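# Return a fallen circuit board onto both conveyor rails

## Task

A circuit board has slipped off one of the two conveyor rails. Put it back so it lies flat, resting on the ledges of both rails. Its components are only held by wet solder paste, so the robot must never touch any of them, and the large components must still stand upright within their printed outlines at the end.

## Robot and tools

Robot: two seven-joint xArm7 arms, left_arm and right_arm, each with a parallel two-finger gripper and a wrist camera. Fixed cameras: cam_head_left, cam_head_right, cam_high, cam_low; wrist cameras: cam_left_wrist, cam_right_wrist. All images are 672x504.

Frames. Scene frame: origin at table-top height, halfway between the nominal arm bases; +x points out over the table, +y toward left_arm, +z up. Image sides do not match arm names. Actual bases: left_arm at (-0.027, +0.288, 0) m, right_arm at (-0.005, -0.367, 0) m, each yawed slightly (about -1.3 and -2.9 degrees). Every hand position, orientation, velocity, Hand target and offset of an arm is expressed in that arm's own base frame; fixed cameras and the table use the scene frame. Reported hand poses may be off by a few centimetres, more at long reach. On the gripper, fingers point along its +z and open along its y. end_effector_position is the pinch point between the closed pads, roughly 2 cm short of the fingertips; closing pushes the tips about 10 mm farther along +z, mostly while the pads are over 40 mm apart.

Row layout (shared by execute_actions and move): 14 numbers, each in [-1, 1], always for both arms: left dx, dy, dz, rx, ry, rz, opening, then right dx, dy, dz, rx, ry, rz, opening. dx..rz are offsets (not poses) from that arm's Hand target as it stood when the action or move began, along that arm's base axes; rotation about the Hand target position, rx/ry/rz forming one rotation vector. Scale: 1.0 equals 0.6 m or 180 degrees. Opening is absolute: +1 fully open (0.084 m), -1 closed. Six zeros re-request the current Hand target; the opening slot is always a real command, so resend the current value to leave a gripper alone.

execute_actions(actions, cameras): actions is a list of actions; each action is a table of up to 15 rows, one per 1/30 s step; fewer rows repeat the last row to fill 15. Every row counts from the action's start target, not the previous row, and the next action starts from the new target, so repeating an offset moves again. Images arrive only for an empty actions list (which also reports the scene number and task) or when cameras names them (["all"], or names; an unknown name voids the call).

move(target, speed, blend, opening_speed, blocking, cameras): straight-line path to one row, or a list of up to 15 rows all counted from the same starting Hand targets. speed: m/s, 0.002 to 1, default 0.25, one value or one per target; turning is capped at twice that in rad/s. blend: corner rounding in m per target (0 means stop at each). opening_speed: scale units per second, at least 0.2. The whole move is capped at 10 s. No obstacle avoidance; the gripper lags and can overshoot speed, especially with a stretched arm. Faster moves and targets set deeper past a contact press harder. The result adds a move: line, e.g. done, off_target, moving, held or fault, plus limits=paced (pose clipped) or limits=held (steps withheld). done means at rest within 3 mm and 2 degrees; neither done nor off_target says anything about contact. blocking=false returns after about 0.5 s while the move continues.

wait(seconds 0 to 10) lets the scene run holding commands. stop brakes a running move. zoom_image(camera, region=[x0, y0, x1, y1] in pixels, at most 504 by 504) enlarges part of that camera's latest image. clear_fault(arm) clears a reported torque fault. read_manual gives licence texts only. finished_scene(scene = current scene number) ends the scene irreversibly; the board must stay correctly placed with the robot released.

Controller behaviour. Each step the commanded pose is clipped to within 70 mm and 16 degrees of the measured gripper pose; Hand target in results is the last clipped command and the base for the next offsets. Grippers often settle short of it; resend the gap as an offset. A blocked arm keeps pushing until you command its target back past the gripper. Big wrist rotations may swing the elbow. A clearance check withholds commands bringing one arm too close to the other (finger-to-finger excepted) but does not guarantee no contact.

Results: per arm end_effector_position (m), end_effector_quat_wxyz, velocities (m/s, rad/s), Hand target, Joint positions (last number: measured opening in m), joint torques (include gravity, offset and noise; positive toward larger joint angle), grip_measured on the -1..+1 scale, Tool commands, and for executed actions some per-step positions. "within noise" means that arm is still.

Gripping: to hold, command an opening well below grip_measured; lower squeezes harder (about 24 N per pad max). Fast closes squeeze extra.

Faults and heat: contact torque at a joint limit (waist 44.1, shoulder 44.3, upper arm roll 28.2, elbow 28.2, forearm roll 28.2, wrist pitch 15.2, wrist roll 15.8 N m, carried weight included) or a motor saturated for 1 s stops the arm until clear_fault. MOTOR HOT appears at 65 °C; at 80 °C the arm brakes for 30 to 60 s or more. Holding loads, stretching out, or pushing at unreachable poses heats motors.

Avoid: touching any component on the board, dropping the board or letting it fall from height, releasing it while moving, fast impacts with table, rails or stand, arms pressing on each other, and leaving anything off the table. Time passes while you think, so keep replies efficient and motions smooth.

Each tool is called after "Call:" in YAML: its name, and indented under it one key for each argument.

## Session

Call:
execute_actions:
  actions: []

Scene clock: 0.00 s.
left_arm: end_effector_position=(+0.3948, +0.1838, +0.2221) grip_measured=+1.00 end_effector_quat_wxyz=(-0.158, +0.709, +0.343, +0.596) | right_arm: end_effector_position=(+0.6163, -0.3771, +0.2611) grip_measured=+1.00 end_effector_quat_wxyz=(-0.219, -0.339, +0.864, -0.301)
Joint positions: left_arm=[1.878 -0.609 -1.767 0.152 -0.423 -1.005 -0.738 0.084] | right_arm=[-0.256 0.952 -0.158 2.431 -0.636 1.438 2.123 0.084]
Joint velocities: within noise
Joint torques (N m): no reading
Hand target: left_arm +0.3948, +0.1838, +0.2221; -0.158, +0.709, +0.343, +0.596 | right_arm +0.6163, -0.3771, +0.2611; -0.219, -0.339, +0.864, -0.301
Tool commands: left_gripper/opening=+1.0 right_gripper/opening=+1.0

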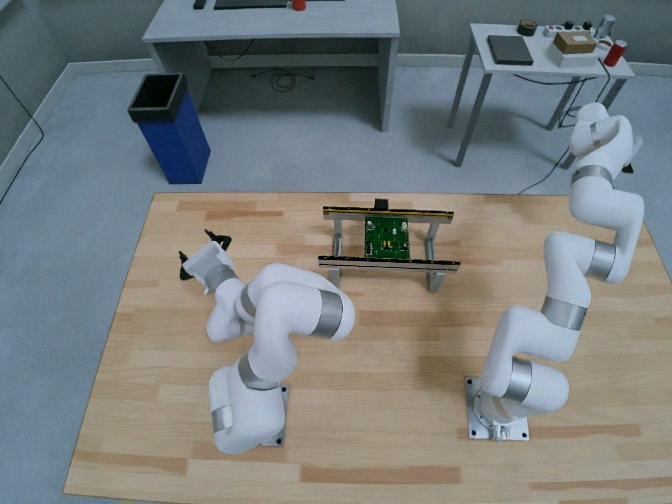

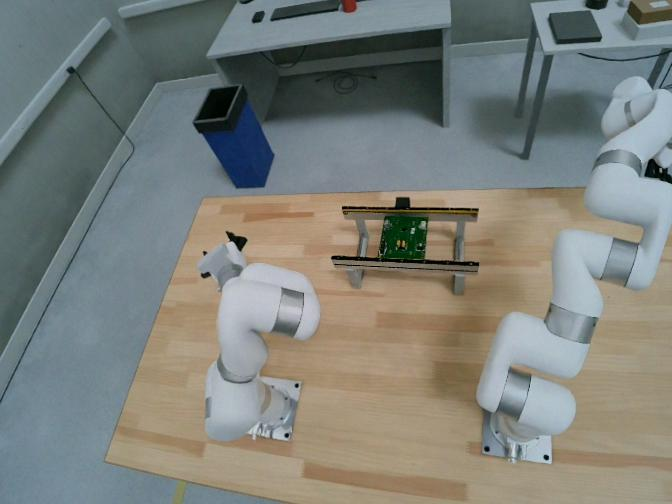

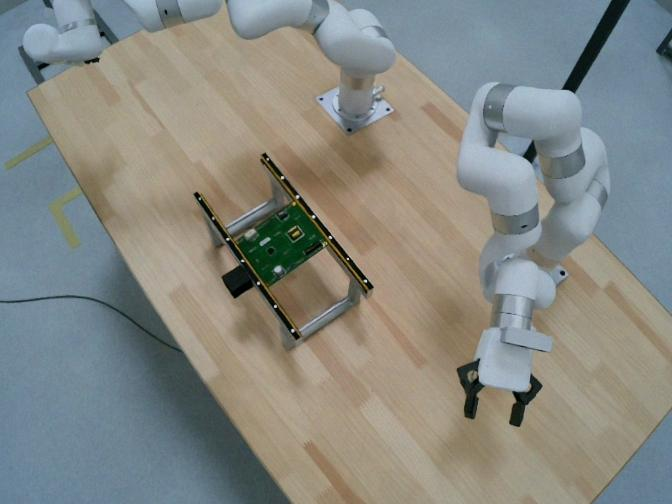

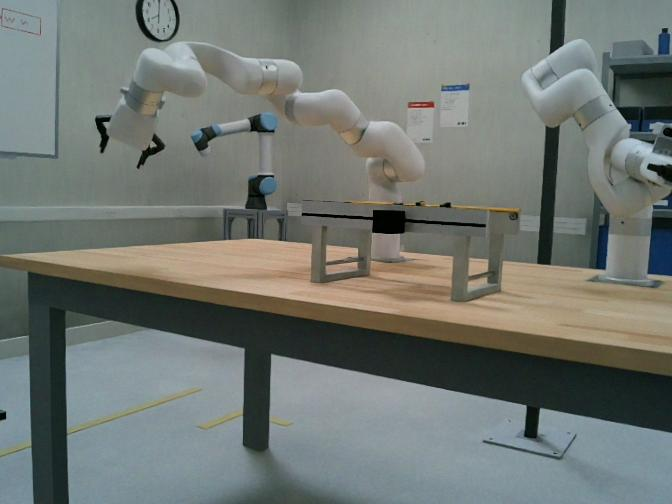

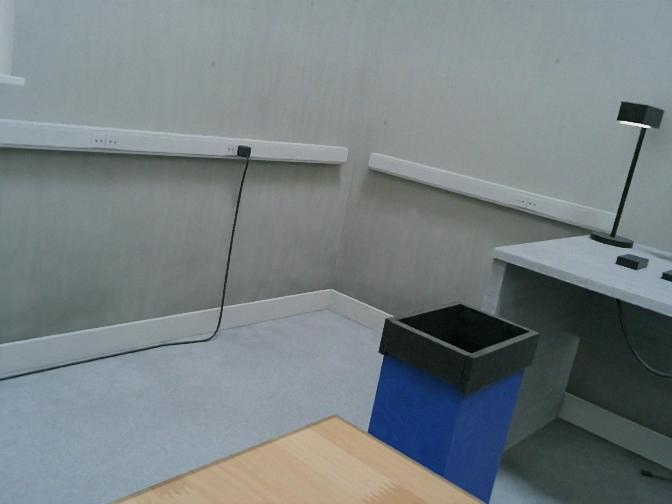

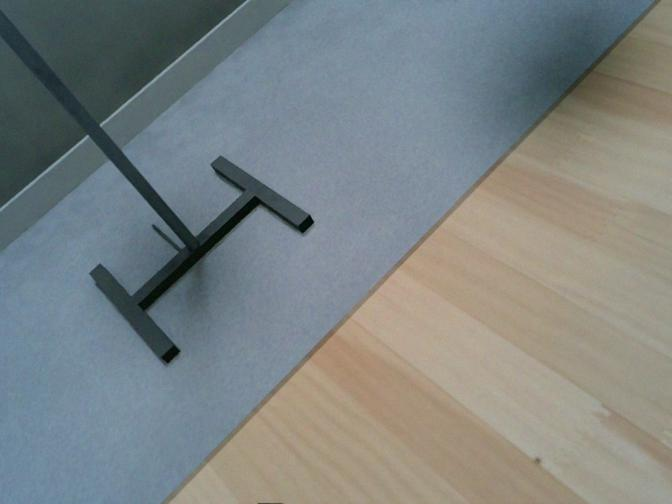

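Call:
zoom_image:
  camera: "cam_head_left"
  region: [300, 180, 480, 310]

Call:
zoom_image:
  camera: "cam_high"
  region: [180, 140, 390, 360]

Call:
zoom_image:
  camera: "cam_low"
  region: [280, 180, 540, 320]

Call:
zoom_image:
  camera: "cam_head_right"
  region: [320, 180, 500, 310]

Scaled by 2.800 from the camera's 672x504 image, which has a finer 960x720 frame.

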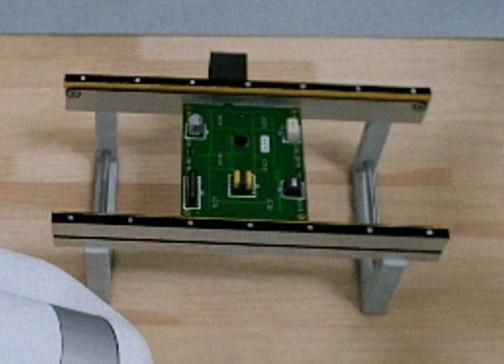

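Scaled by 2.291 from the camera's 672x504 image, which has a finer 960x720 frame.

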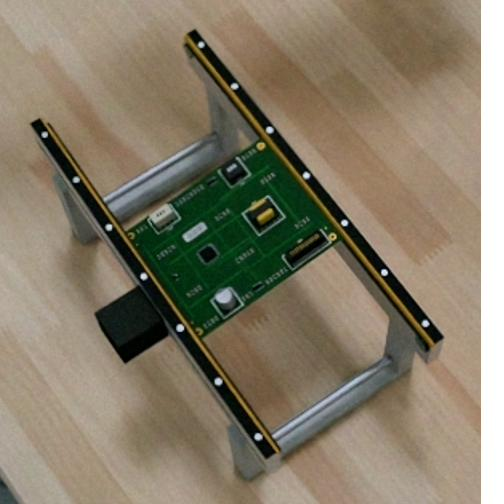

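Scaled by 1.938 from the camera's 672x504 image, which has a finer 960x720 frame.

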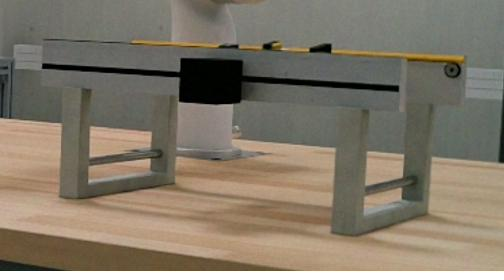

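Scaled by 2.800 from the camera's 672x504 image, which has a finer 960x720 frame.

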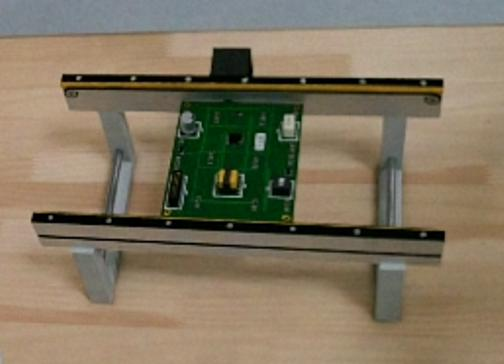

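Call:
move:
  target:
    - [0,0,0,0,0,0,1, -0.10,0.1,0.233,0.10,-0.03,0,1]
    - [0,0,0,0,0,0,1, -0.2,0.6,0.233,0.235,-0.061,0,1]
  blend: 0.05
  speed: 0.3
  cameras: ["cam_head_left","cam_right_wrist","cam_high"]

Scene clock: 45.93 s.
left_arm: end_effector_position=(+0.3948, +0.1838, +0.2221) grip_measured=+1.00 end_effector_quat_wxyz=(-0.158, +0.709, +0.343, +0.596) | right_arm: end_effector_position=(+0.4963, -0.0172, +0.4009) grip_measured=+1.00 end_effector_quat_wxyz=(+0.000, -0.365, +0.931, +0.001)
Joint positions: left_arm=[1.878 -0.609 -1.767 0.152 -0.423 -1.005 -0.738 0.084] | right_arm=[-0.154 0.111 0.131 1.747 -0.013 1.638 2.37 0.084]
Joint torques (N m): left_arm=[-0.07 5.09 6.4 6.24 -1.17 -1.92 0.02] | right_arm=[9.61 -23.59 3.57 19.26 3.73 -2.78 1.42]
Hand target: left_arm +0.3948, +0.1838, +0.2221; -0.158, +0.709, +0.343, +0.596 | right_arm +0.4963, -0.0171, +0.4009; +0.000, -0.365, +0.931, +0.001
Off the commanded pose: left_arm 0.000 m, 0 deg | right_arm 0.000 m, 0 deg.
move: done
Images, in order (width x height): cam_head_left 672x504, cam_high 672x504, cam_right_wrist 672x504.

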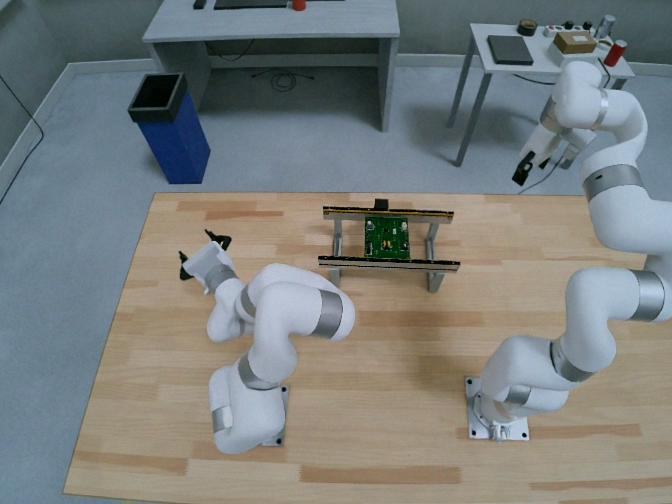

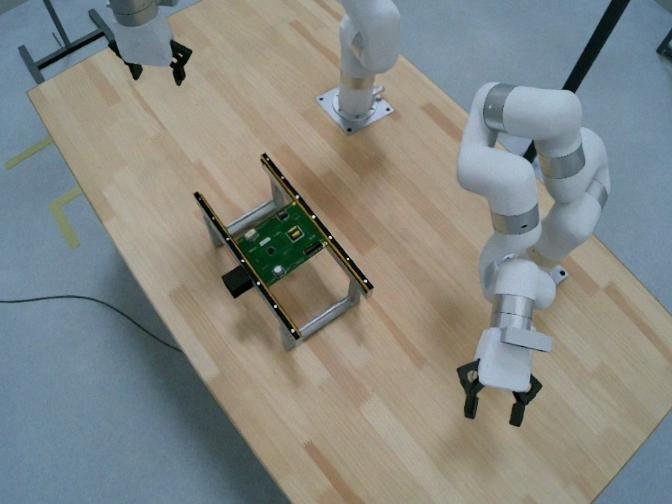

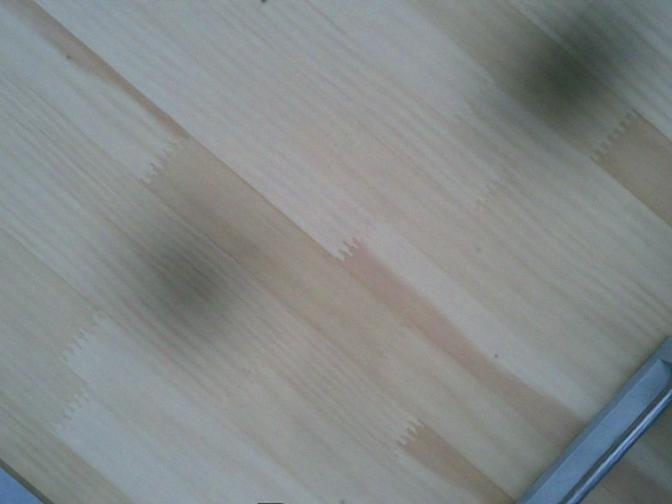

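Call:
move:
  target: [0,0,0,0,0,0,1, 0.065,0.605,0,0,0,-0.222,1]
  speed: 0.3
  cameras: ["cam_head_left","cam_right_wrist"]

Scene clock: 54.80 s.
left_arm: end_effector_position=(+0.3948, +0.1838, +0.2221) grip_measured=+1.00 end_effector_quat_wxyz=(-0.158, +0.709, +0.343, +0.596) | right_arm: end_effector_position=(+0.5346, +0.3454, +0.4004) grip_measured=+1.00 end_effector_quat_wxyz=(+0.052, -0.025, +0.998, +0.033)
Joint positions: left_arm=[1.878 -0.609 -1.767 0.152 -0.423 -1.005 -0.738 0.084] | right_arm=[0.499 0.767 0.284 2.707 -0.216 1.829 3.716 0.084]
Joint torques (N m): left_arm=[-0.12 4.79 6.43 6.4 -1.18 -2.01 0.03] | right_arm=[9.46 -25.98 -2.37 22.17 3.75 -2.91 -1.46]
Hand target: left_arm +0.3948, +0.1838, +0.2221; -0.158, +0.709, +0.343, +0.596 | right_arm +0.5353, +0.3459, +0.4009; +0.000, -0.025, +1.000, +0.001
Off the commanded pose: left_arm 0.000 m, 0 deg | right_arm 0.001 m, 7 deg.
elbow stopped short (right arm): the move would have taken joint 4 (elbow) straighter than the controller allows.
move: off_target (right_arm)
Images, in order (width x height): cam_head_left 672x504, cam_right_wrist 672x504.

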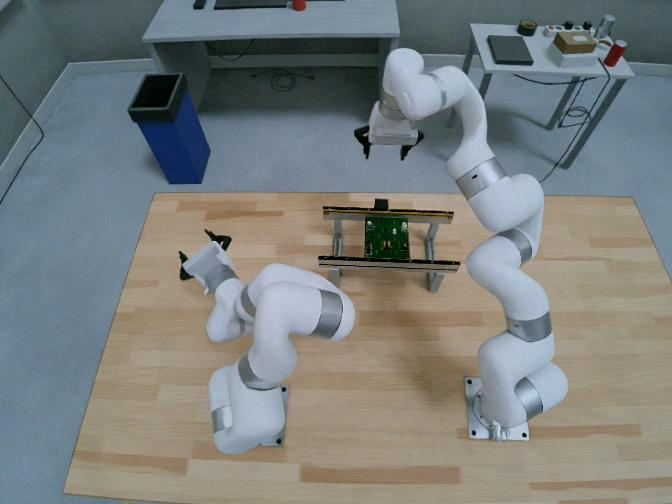

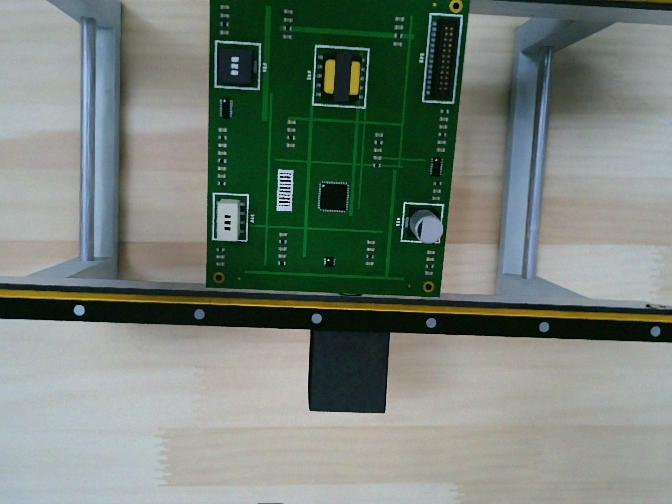

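Call:
move:
  target: [0,0,0,0,0,0,1, -0.13,0.0,-0.167,0,0,0,1]
  speed: 0.25
  cameras: ["cam_head_left","cam_right_wrist"]

Scene clock: 64.37 s.
left_arm: end_effector_position=(+0.3948, +0.1838, +0.2221) grip_measured=+1.00 end_effector_quat_wxyz=(-0.158, +0.709, +0.343, +0.596) | right_arm: end_effector_position=(+0.4573, +0.3459, +0.3007) grip_measured=+1.00 end_effector_quat_wxyz=(+0.000, -0.025, +1.000, +0.001)
Joint positions: left_arm=[1.878 -0.609 -1.767 0.152 -0.423 -1.005 -0.738 0.084] | right_arm=[0.381 0.355 0.343 1.764 -0.117 1.428 3.812 0.084]
Joint torques (N m): left_arm=[-0.07 4.86 6.46 6.44 -1.09 -2.02 0.04] | right_arm=[-9.91 -28.45 6.1 20.15 3.75 -2.69 -1.45]
Hand target: left_arm +0.3948, +0.1838, +0.2221; -0.158, +0.709, +0.343, +0.596 | right_arm +0.4573, +0.3459, +0.3007; +0.000, -0.025, +1.000, +0.001
Off the commanded pose: left_arm 0.000 m, 0 deg | right_arm 0.000 m, 0 deg.
move: done
Images, in order (width x height): cam_head_left 672x504, cam_right_wrist 672x504.

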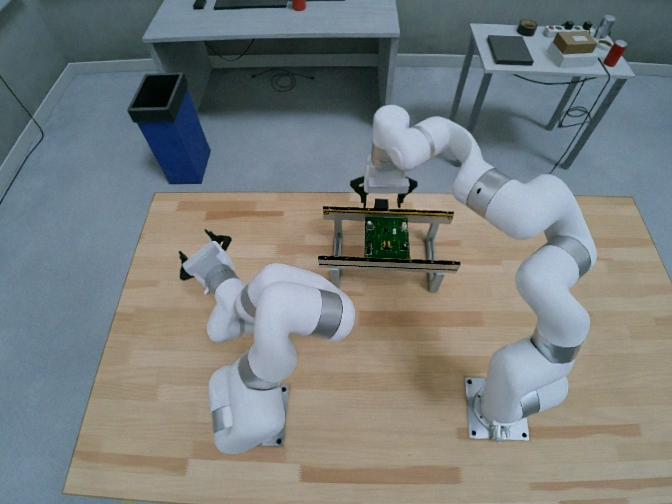

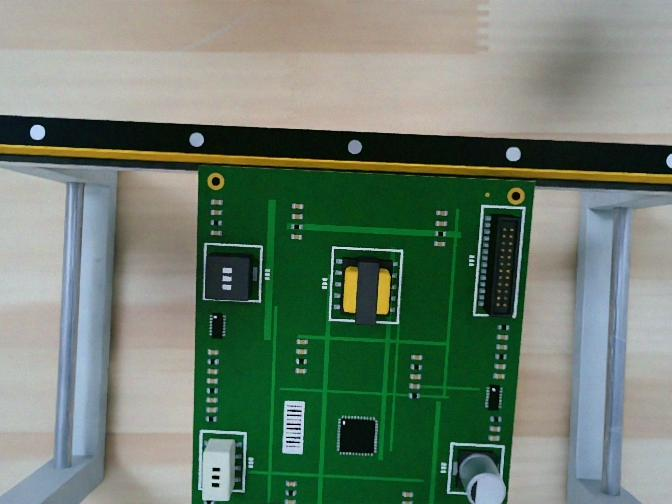

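Call:
move:
  target: [0,0,0,0,0,0,1, 0.1,0.0,0,0,0,0,1]
  speed: 0.25
  cameras: ["cam_right_wrist", "cam_low"]

Scene clock: 68.53 s.
left_arm: end_effector_position=(+0.3948, +0.1838, +0.2221) grip_measured=+1.00 end_effector_quat_wxyz=(-0.158, +0.709, +0.343, +0.596) | right_arm: end_effector_position=(+0.5173, +0.3459, +0.3007) grip_measured=+1.00 end_effector_quat_wxyz=(+0.000, -0.025, +1.000, +0.001)
Joint positions: left_arm=[1.878 -0.609 -1.767 0.152 -0.423 -1.005 -0.738 0.084] | right_arm=[0.402 0.581 0.314 2.104 -0.169 1.545 3.763 0.084]
Joint torques (N m): left_arm=[-0.09 4.86 6.37 6.65 -1 -2.06 0.02] | right_arm=[9.42 -25.28 -0.21 25.99 -3.69 -0.57 -1.5]
Hand target: left_arm +0.3948, +0.1838, +0.2221; -0.158, +0.709, +0.343, +0.596 | right_arm +0.5173, +0.3459, +0.3007; +0.000, -0.025, +1.000, +0.001
Off the commanded pose: left_arm 0.000 m, 0 deg | right_arm 0.000 m, 0 deg.
move: done
Images, in order (width x height): cam_low 672x504, cam_right_wrist 672x504.

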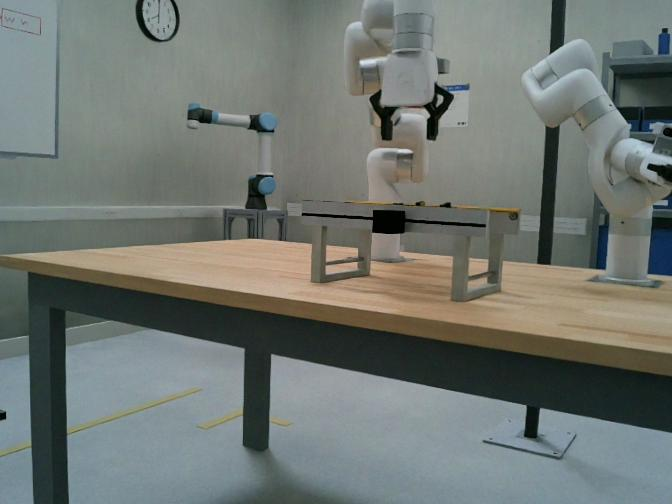

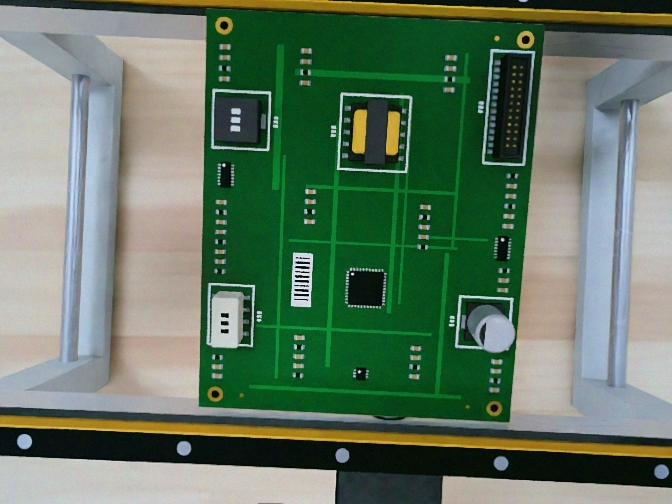

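Call:
zoom_image:
  camera: "cam_right_wrist"
  region: [180, 340, 540, 504]

Call:
zoom_image:
  camera: "cam_right_wrist"
  region: [180, 0, 580, 180]

Call:
zoom_image:
  camera: "cam_low"
  region: [290, 190, 540, 310]

Scaled by 1.400 from the camera's 672x504 image, which has a finer 960x720 frame.

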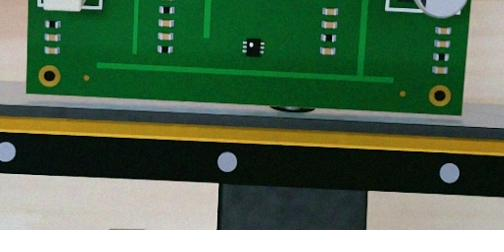

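Scaled by 1.260 from the camera's 672x504 image, which has a finer 960x720 frame.

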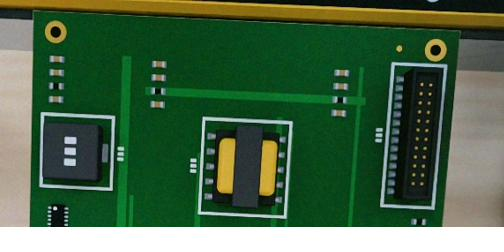

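Scaled by 2.016 from the camera's 672x504 image, which has a finer 960x720 frame.

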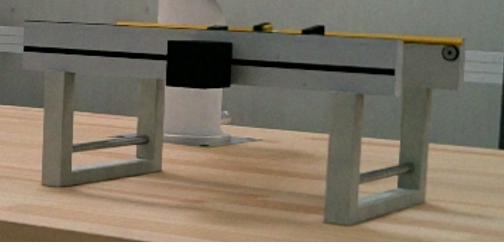

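Call:
move:
  target: [0,0,0,0,0,0,1, 0,0.0,0.1,0,0,0,1]
  speed: 0.25
  cameras: ["cam_right_wrist"]

Scene clock: 105.47 s.
left_arm: end_effector_position=(+0.3948, +0.1838, +0.2221) grip_measured=+1.00 end_effector_quat_wxyz=(-0.158, +0.709, +0.343, +0.596) | right_arm: end_effector_position=(+0.5172, +0.3458, +0.3607) grip_measured=+1.00 end_effector_quat_wxyz=(+0.000, -0.025, +1.000, +0.001)
Joint positions: left_arm=[1.878 -0.609 -1.767 0.152 -0.423 -1.005 -0.738 0.084] | right_arm=[0.483 0.734 0.297 2.547 -0.203 1.828 3.745 0.084]
Joint torques (N m): left_arm=[-0.09 4.79 6.41 6.7 -1.1 -1.99 0.06] | right_arm=[9.51 -26.3 -1.47 23.42 -3.66 -0.55 -1.41]
Hand target: left_arm +0.3948, +0.1838, +0.2221; -0.158, +0.709, +0.343, +0.596 | right_arm +0.5173, +0.3459, +0.3607; +0.000, -0.025, +1.000, +0.001
Off the commanded pose: left_arm 0.000 m, 0 deg | right_arm 0.000 m, 0 deg.
move: done
Images, in order (width x height): cam_right_wrist 672x504.

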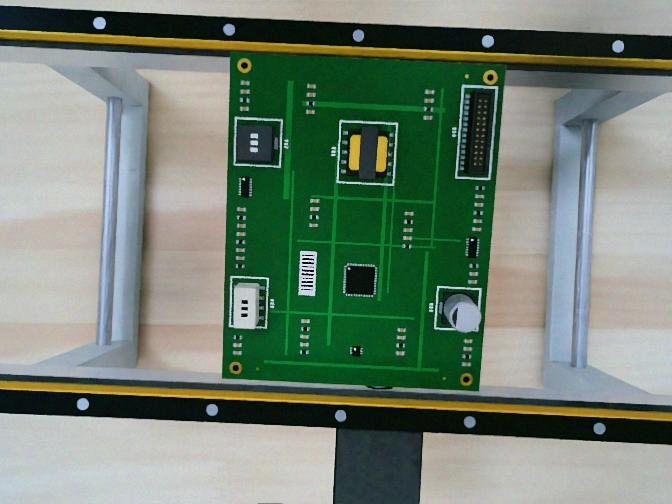

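Call:
zoom_image:
  camera: "cam_right_wrist"
  region: [180, 340, 420, 450]

Call:
zoom_image:
  camera: "cam_right_wrist"
  region: [400, 340, 640, 450]

Call:
zoom_image:
  camera: "cam_right_wrist"
  region: [180, 10, 420, 120]

Scaled by 2.100 from the camera's 672x504 image, which has a finer 960x720 frame.

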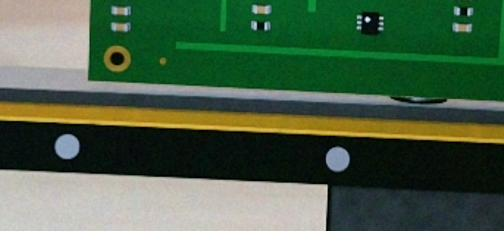

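Scaled by 2.100 from the camera's 672x504 image, which has a finer 960x720 frame.

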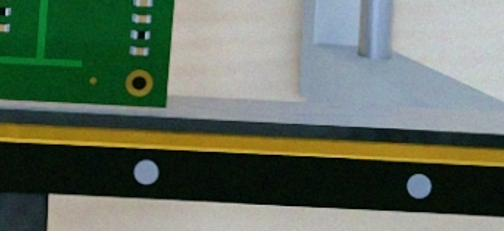

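Scaled by 2.100 from the camera's 672x504 image, which has a finer 960x720 frame.

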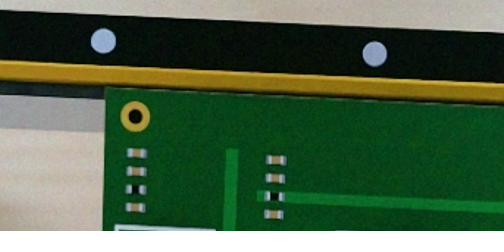

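Call:
move:
  target: [0,0,0,0,0,0,1, -0.092,-0.65,-0.1,0.3772,0.3966,-0.3966,1]
  speed: 0.3
  cameras: ["cam_head_left","cam_right_wrist","cam_low"]

Scene clock: 174.17 s.
left_arm: end_effector_position=(+0.3948, +0.1838, +0.2221) grip_measured=+1.00 end_effector_quat_wxyz=(-0.158, +0.709, +0.343, +0.596) | right_arm: end_effector_position=(+0.4621, -0.0441, +0.3008) grip_measured=+1.00 end_effector_quat_wxyz=(+0.500, -0.500, -0.500, -0.500)
Joint positions: left_arm=[1.878 -0.609 -1.767 0.152 -0.423 -1.005 -0.738 0.084] | right_arm=[-0.696 0.491 0.083 1.401 1.132 2.027 3.963 0.084]
Joint torques (N m): left_arm=[-0.1 4.81 6.27 6.92 -0.95 -2.1 0] | right_arm=[-10.04 -21.93 -1.23 16.35 6.11 2.63 1.54]
Hand target: left_arm +0.3948, +0.1838, +0.2221; -0.158, +0.709, +0.343, +0.596 | right_arm +0.4621, -0.0441, +0.3007; +0.500, -0.500, -0.500, -0.500
Off the commanded pose: left_arm 0.000 m, 0 deg | right_arm 0.000 m, 0 deg.
move: done
Images, in order (width x height): cam_head_left 672x504, cam_low 672x504, cam_right_wrist 672x504.

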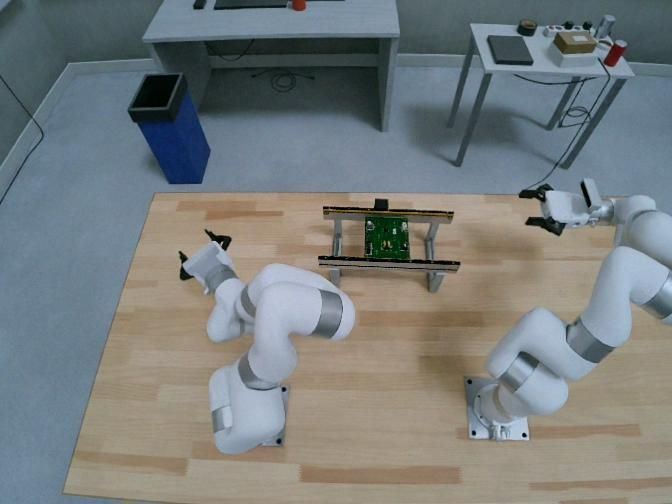

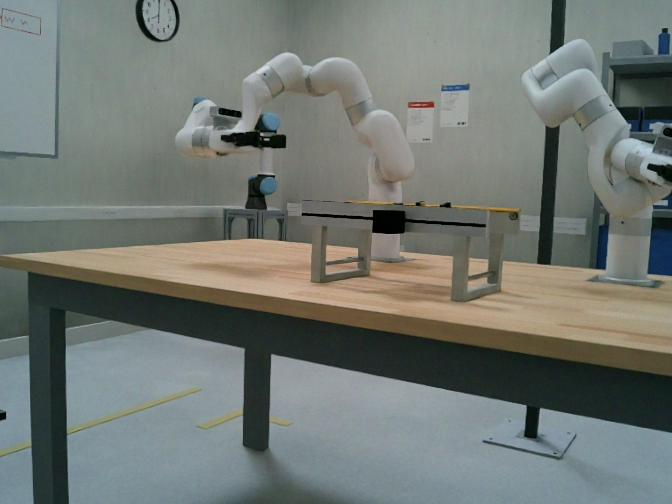

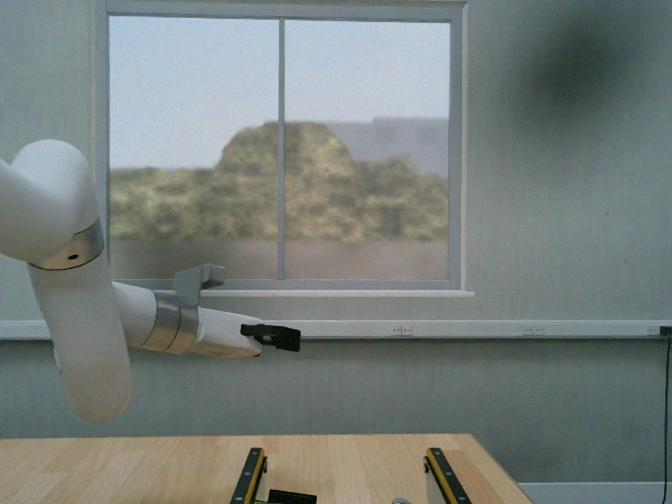

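Call:
move:
  target: [0,0,0,0,0,0,1, 0.03,0.083,-0.283,0,0,0,1]
  speed: 0.3
  cameras: ["cam_right_wrist"]

Call:
zoom_image:
  camera: "cam_right_wrist"
  region: [170, 200, 500, 448]

Scene clock: 179.90 s.
left_arm: end_effector_position=(+0.3948, +0.1838, +0.2221) grip_measured=+1.00 end_effector_quat_wxyz=(-0.158, +0.709, +0.343, +0.596) | right_arm: end_effector_position=(+0.4801, +0.0056, +0.1310) grip_measured=+1.00 end_effector_quat_wxyz=(+0.500, -0.500, -0.500, -0.500)
Joint positions: left_arm=[1.878 -0.609 -1.767 0.152 -0.423 -1.005 -0.738 0.084] | right_arm=[-0.589 0.799 0.098 1.396 1.097 1.802 3.703 0.084]
Joint torques (N m): left_arm=[-0.01 4.69 6.41 7.04 -0.91 -2.09 -0.01] | right_arm=[9.73 -24.05 6.91 19.08 5.25 0.85 -1.38]
Hand target: left_arm +0.3948, +0.1838, +0.2221; -0.158, +0.709, +0.343, +0.596 | right_arm +0.4801, +0.0057, +0.1309; +0.500, -0.500, -0.500, -0.500
Off the commanded pose: left_arm 0.000 m, 0 deg | right_arm 0.000 m, 0 deg.
move: done
Images, in order (width x height): cam_right_wrist 672x504.

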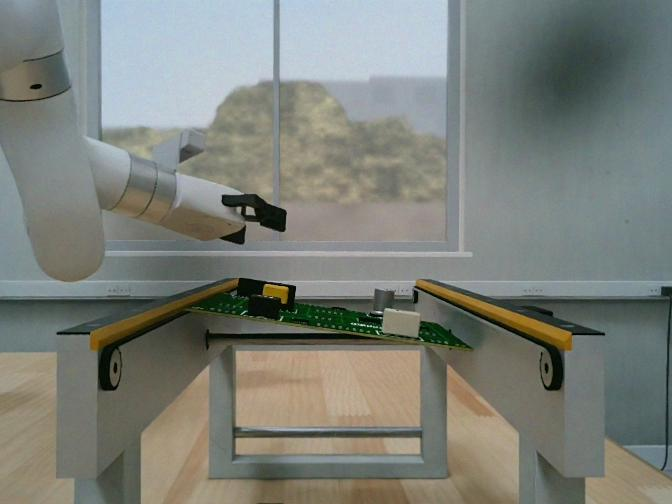

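Scaled by 1.527 from the camera's 672x504 image, which has a finer 960x720 frame.

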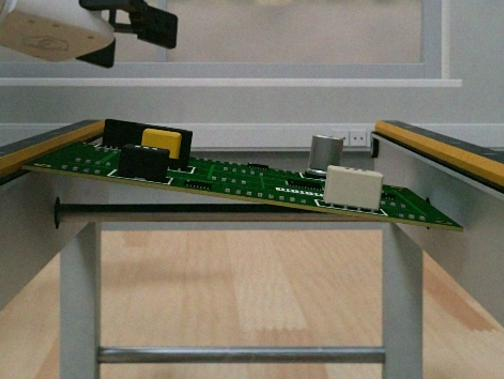

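Call:
zoom_image:
  camera: "cam_right_wrist"
  region: [50, 300, 150, 400]

Call:
zoom_image:
  camera: "cam_right_wrist"
  region: [500, 300, 620, 400]

Call:
zoom_image:
  camera: "cam_right_wrist"
  region: [170, 270, 330, 360]

Call:
zoom_image:
  camera: "cam_right_wrist"
  region: [330, 270, 490, 360]

Scaled by 5.040 from the camera's 672x504 image, which has a finer 960x720 frame.

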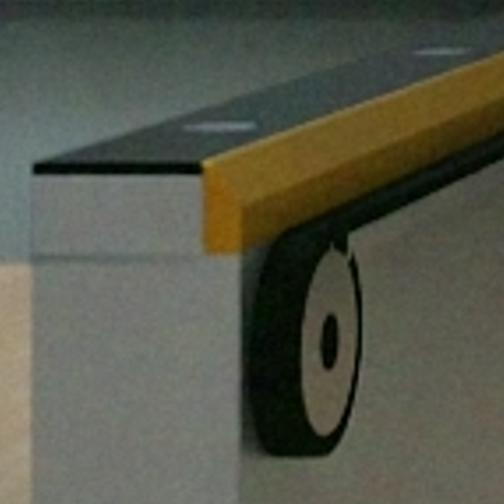

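Scaled by 4.200 from the camera's 672x504 image, which has a finer 960x720 frame.

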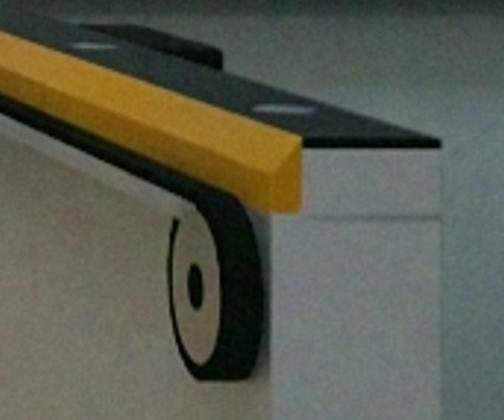

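Scaled by 3.150 from the camera's 672x504 image, which has a finer 960x720 frame.

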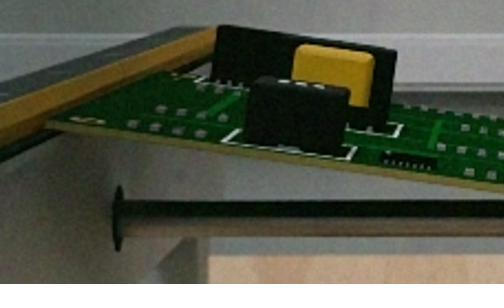

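Scaled by 3.150 from the camera's 672x504 image, which has a finer 960x720 frame.

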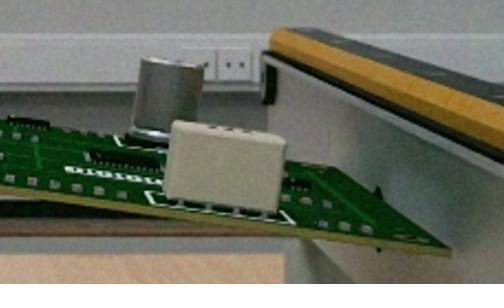

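Call:
move:
  target: [0.1695,-0.3515,-0.033,0.0277,-0.1207,-0.7335,1, 0,0,0,0,0,0,1]
  speed: 0.3
  cameras: ["cam_head_left","cam_left_wrist","cam_high","cam_low"]

Scene clock: 268.37 s.
left_arm: end_effector_position=(+0.4965, -0.0271, +0.2023) grip_measured=+1.00 end_effector_quat_wxyz=(+0.506, +0.494, -0.505, +0.495) | right_arm: end_effector_position=(+0.4801, +0.0057, +0.1309) grip_measured=+1.00 end_effector_quat_wxyz=(+0.500, -0.500, -0.500, -0.500)
Joint positions: left_arm=[3.73 -1.266 -3.562 2.093 2.172 -1.691 -0.915 0.084] | right_arm=[-0.589 0.799 0.098 1.396 1.097 1.802 3.703 0.084]
Joint torques (N m): left_arm=[7.68 20.37 -9.96 14.97 0.03 -1.86 -2.12] | right_arm=[9.15 -24.15 6.92 15.53 4.9 1.55 0.14]
Hand target: left_arm +0.4965, -0.0271, +0.2023; +0.506, +0.494, -0.506, +0.495 | right_arm +0.4801, +0.0057, +0.1309; +0.500, -0.500, -0.500, -0.500
Off the commanded pose: left_arm 0.000 m, 0 deg | right_arm 0.000 m, 0 deg.
joint sent to its limit (left arm) — joint 6 (wrist pitch), lower limit. The joint targets still meet the commanded pose.
move: done
Images, in order (width x height): cam_head_left 672x504, cam_high 672x504, cam_low 672x504, cam_left_wrist 672x504.

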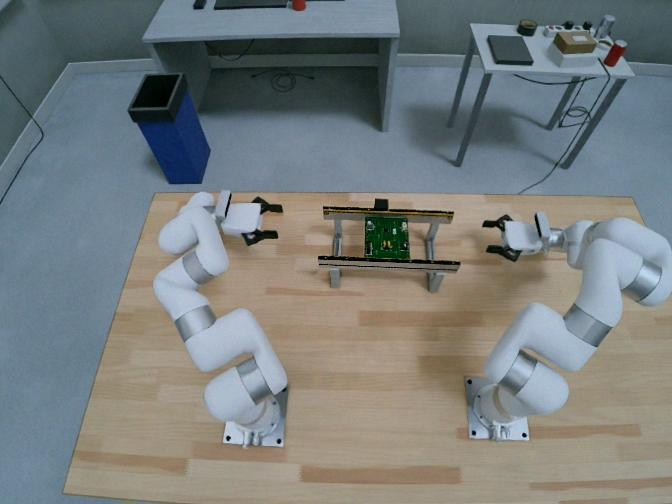

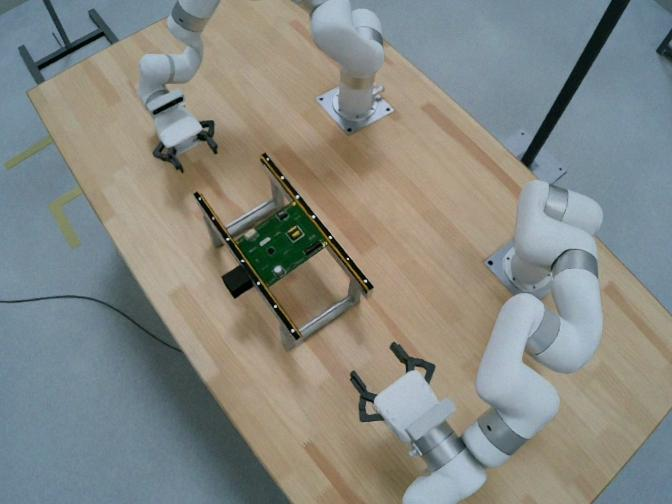

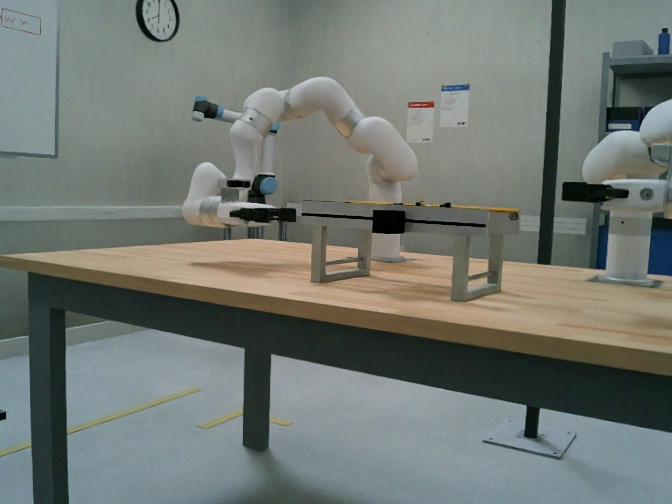

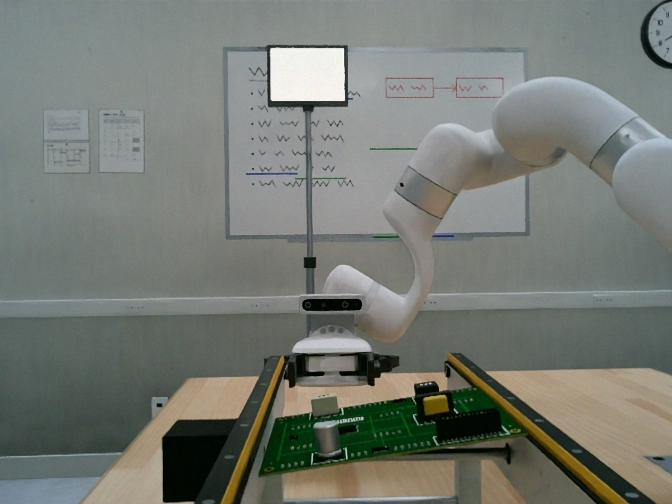

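Call:
zoom_image:
  camera: "cam_left_wrist"
  region: [220, 340, 560, 504]

Scaled by 1.482 from the camera's 672x504 image, which has a finer 960x720 frame.

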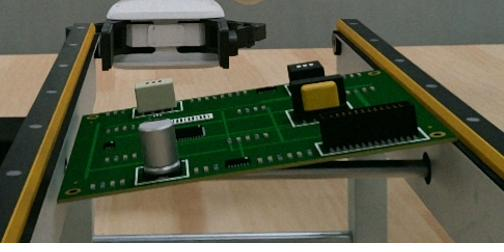

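Call:
move:
  target: [0.0,-0.083,-0.12,0,0,0,0.2, 0,0,0,0,0,0,0.2]
  speed: 0.25
  cameras: ["cam_left_wrist","cam_high"]

Call:
zoom_image:
  camera: "cam_high"
  region: [120, 60, 320, 200]

Call:
zoom_image:
  camera: "cam_left_wrist"
  region: [170, 200, 530, 470]

Scene clock: 287.87 s.
left_arm: end_effector_position=(+0.4966, -0.0769, +0.1303) grip_measured=+0.19 end_effector_quat_wxyz=(+0.506, +0.494, -0.506, +0.495) | right_arm: end_effector_position=(+0.4801, +0.0057, +0.1309) grip_measured=+0.19 end_effector_quat_wxyz=(+0.500, -0.500, -0.500, -0.500)
Joint positions: left_arm=[3.665 -1.392 -3.56 2.071 2.182 -1.587 -0.789 0.052] | right_arm=[-0.589 0.799 0.098 1.396 1.097 1.802 3.703 0.052]
Joint torques (N m): left_arm=[-8.53 18.27 -3.47 12.47 -2.52 -0.12 0.34] | right_arm=[7.96 -24.19 5.87 13.85 4.23 1.91 0.13]
Hand target: left_arm +0.4965, -0.0769, +0.1303; +0.506, +0.494, -0.506, +0.495 | right_arm +0.4801, +0.0057, +0.1309; +0.500, -0.500, -0.500, -0.500
Off the commanded pose: left_arm 0.000 m, 0 deg | right_arm 0.000 m, 0 deg.
move: done
Images, in order (width x height): cam_high 672x504, cam_left_wrist 672x504.

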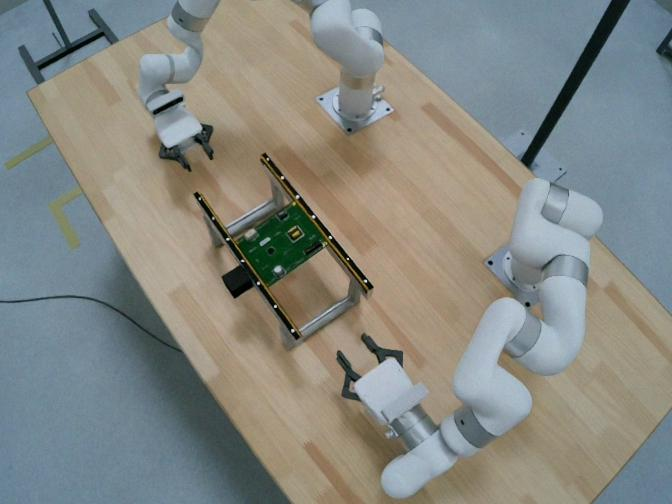

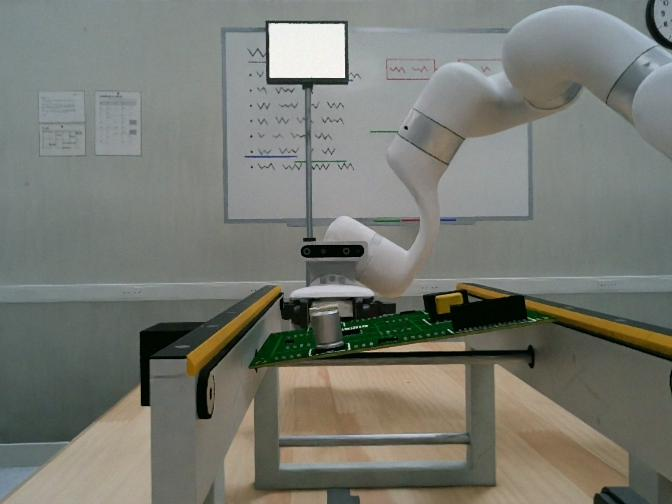

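Scaled by 2.520 from the camera's 672x504 image, which has a finer 960x720 frame.

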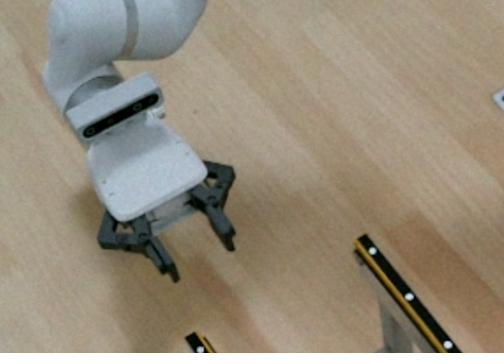

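Scaled by 1.400 from the camera's 672x504 image, which has a finer 960x720 frame.

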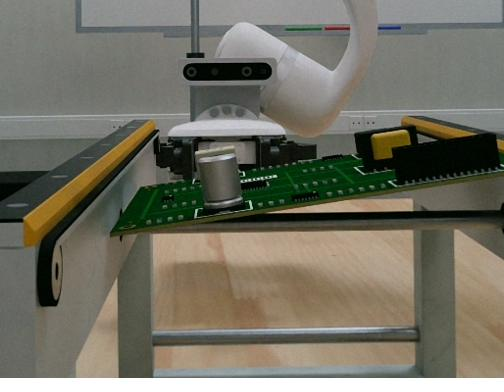

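Call:
zoom_image:
  camera: "cam_high"
  region: [145, 110, 225, 175]

Call:
zoom_image:
  camera: "cam_high"
  region: [325, 320, 445, 440]

Scaled by 6.300 from the camera's 672x504 image, which has a finer 960x720 frame.

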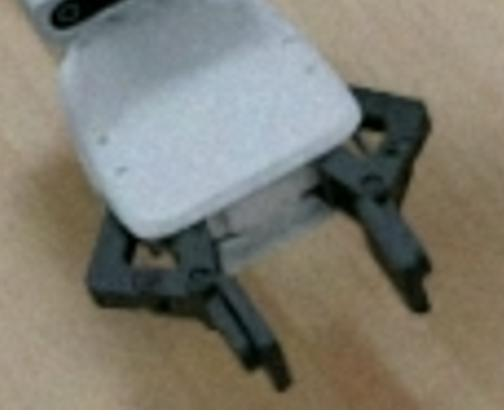

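Scaled by 4.200 from the camera's 672x504 image, which has a finer 960x720 frame.

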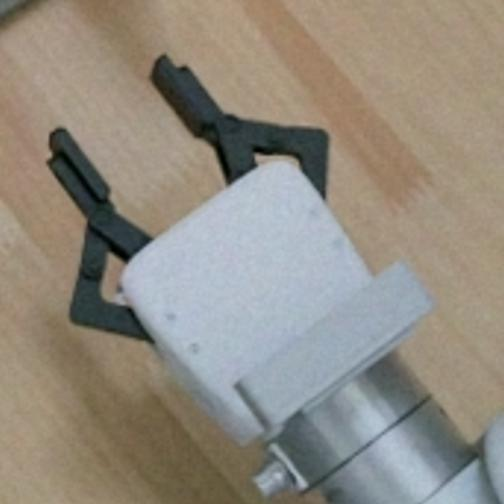

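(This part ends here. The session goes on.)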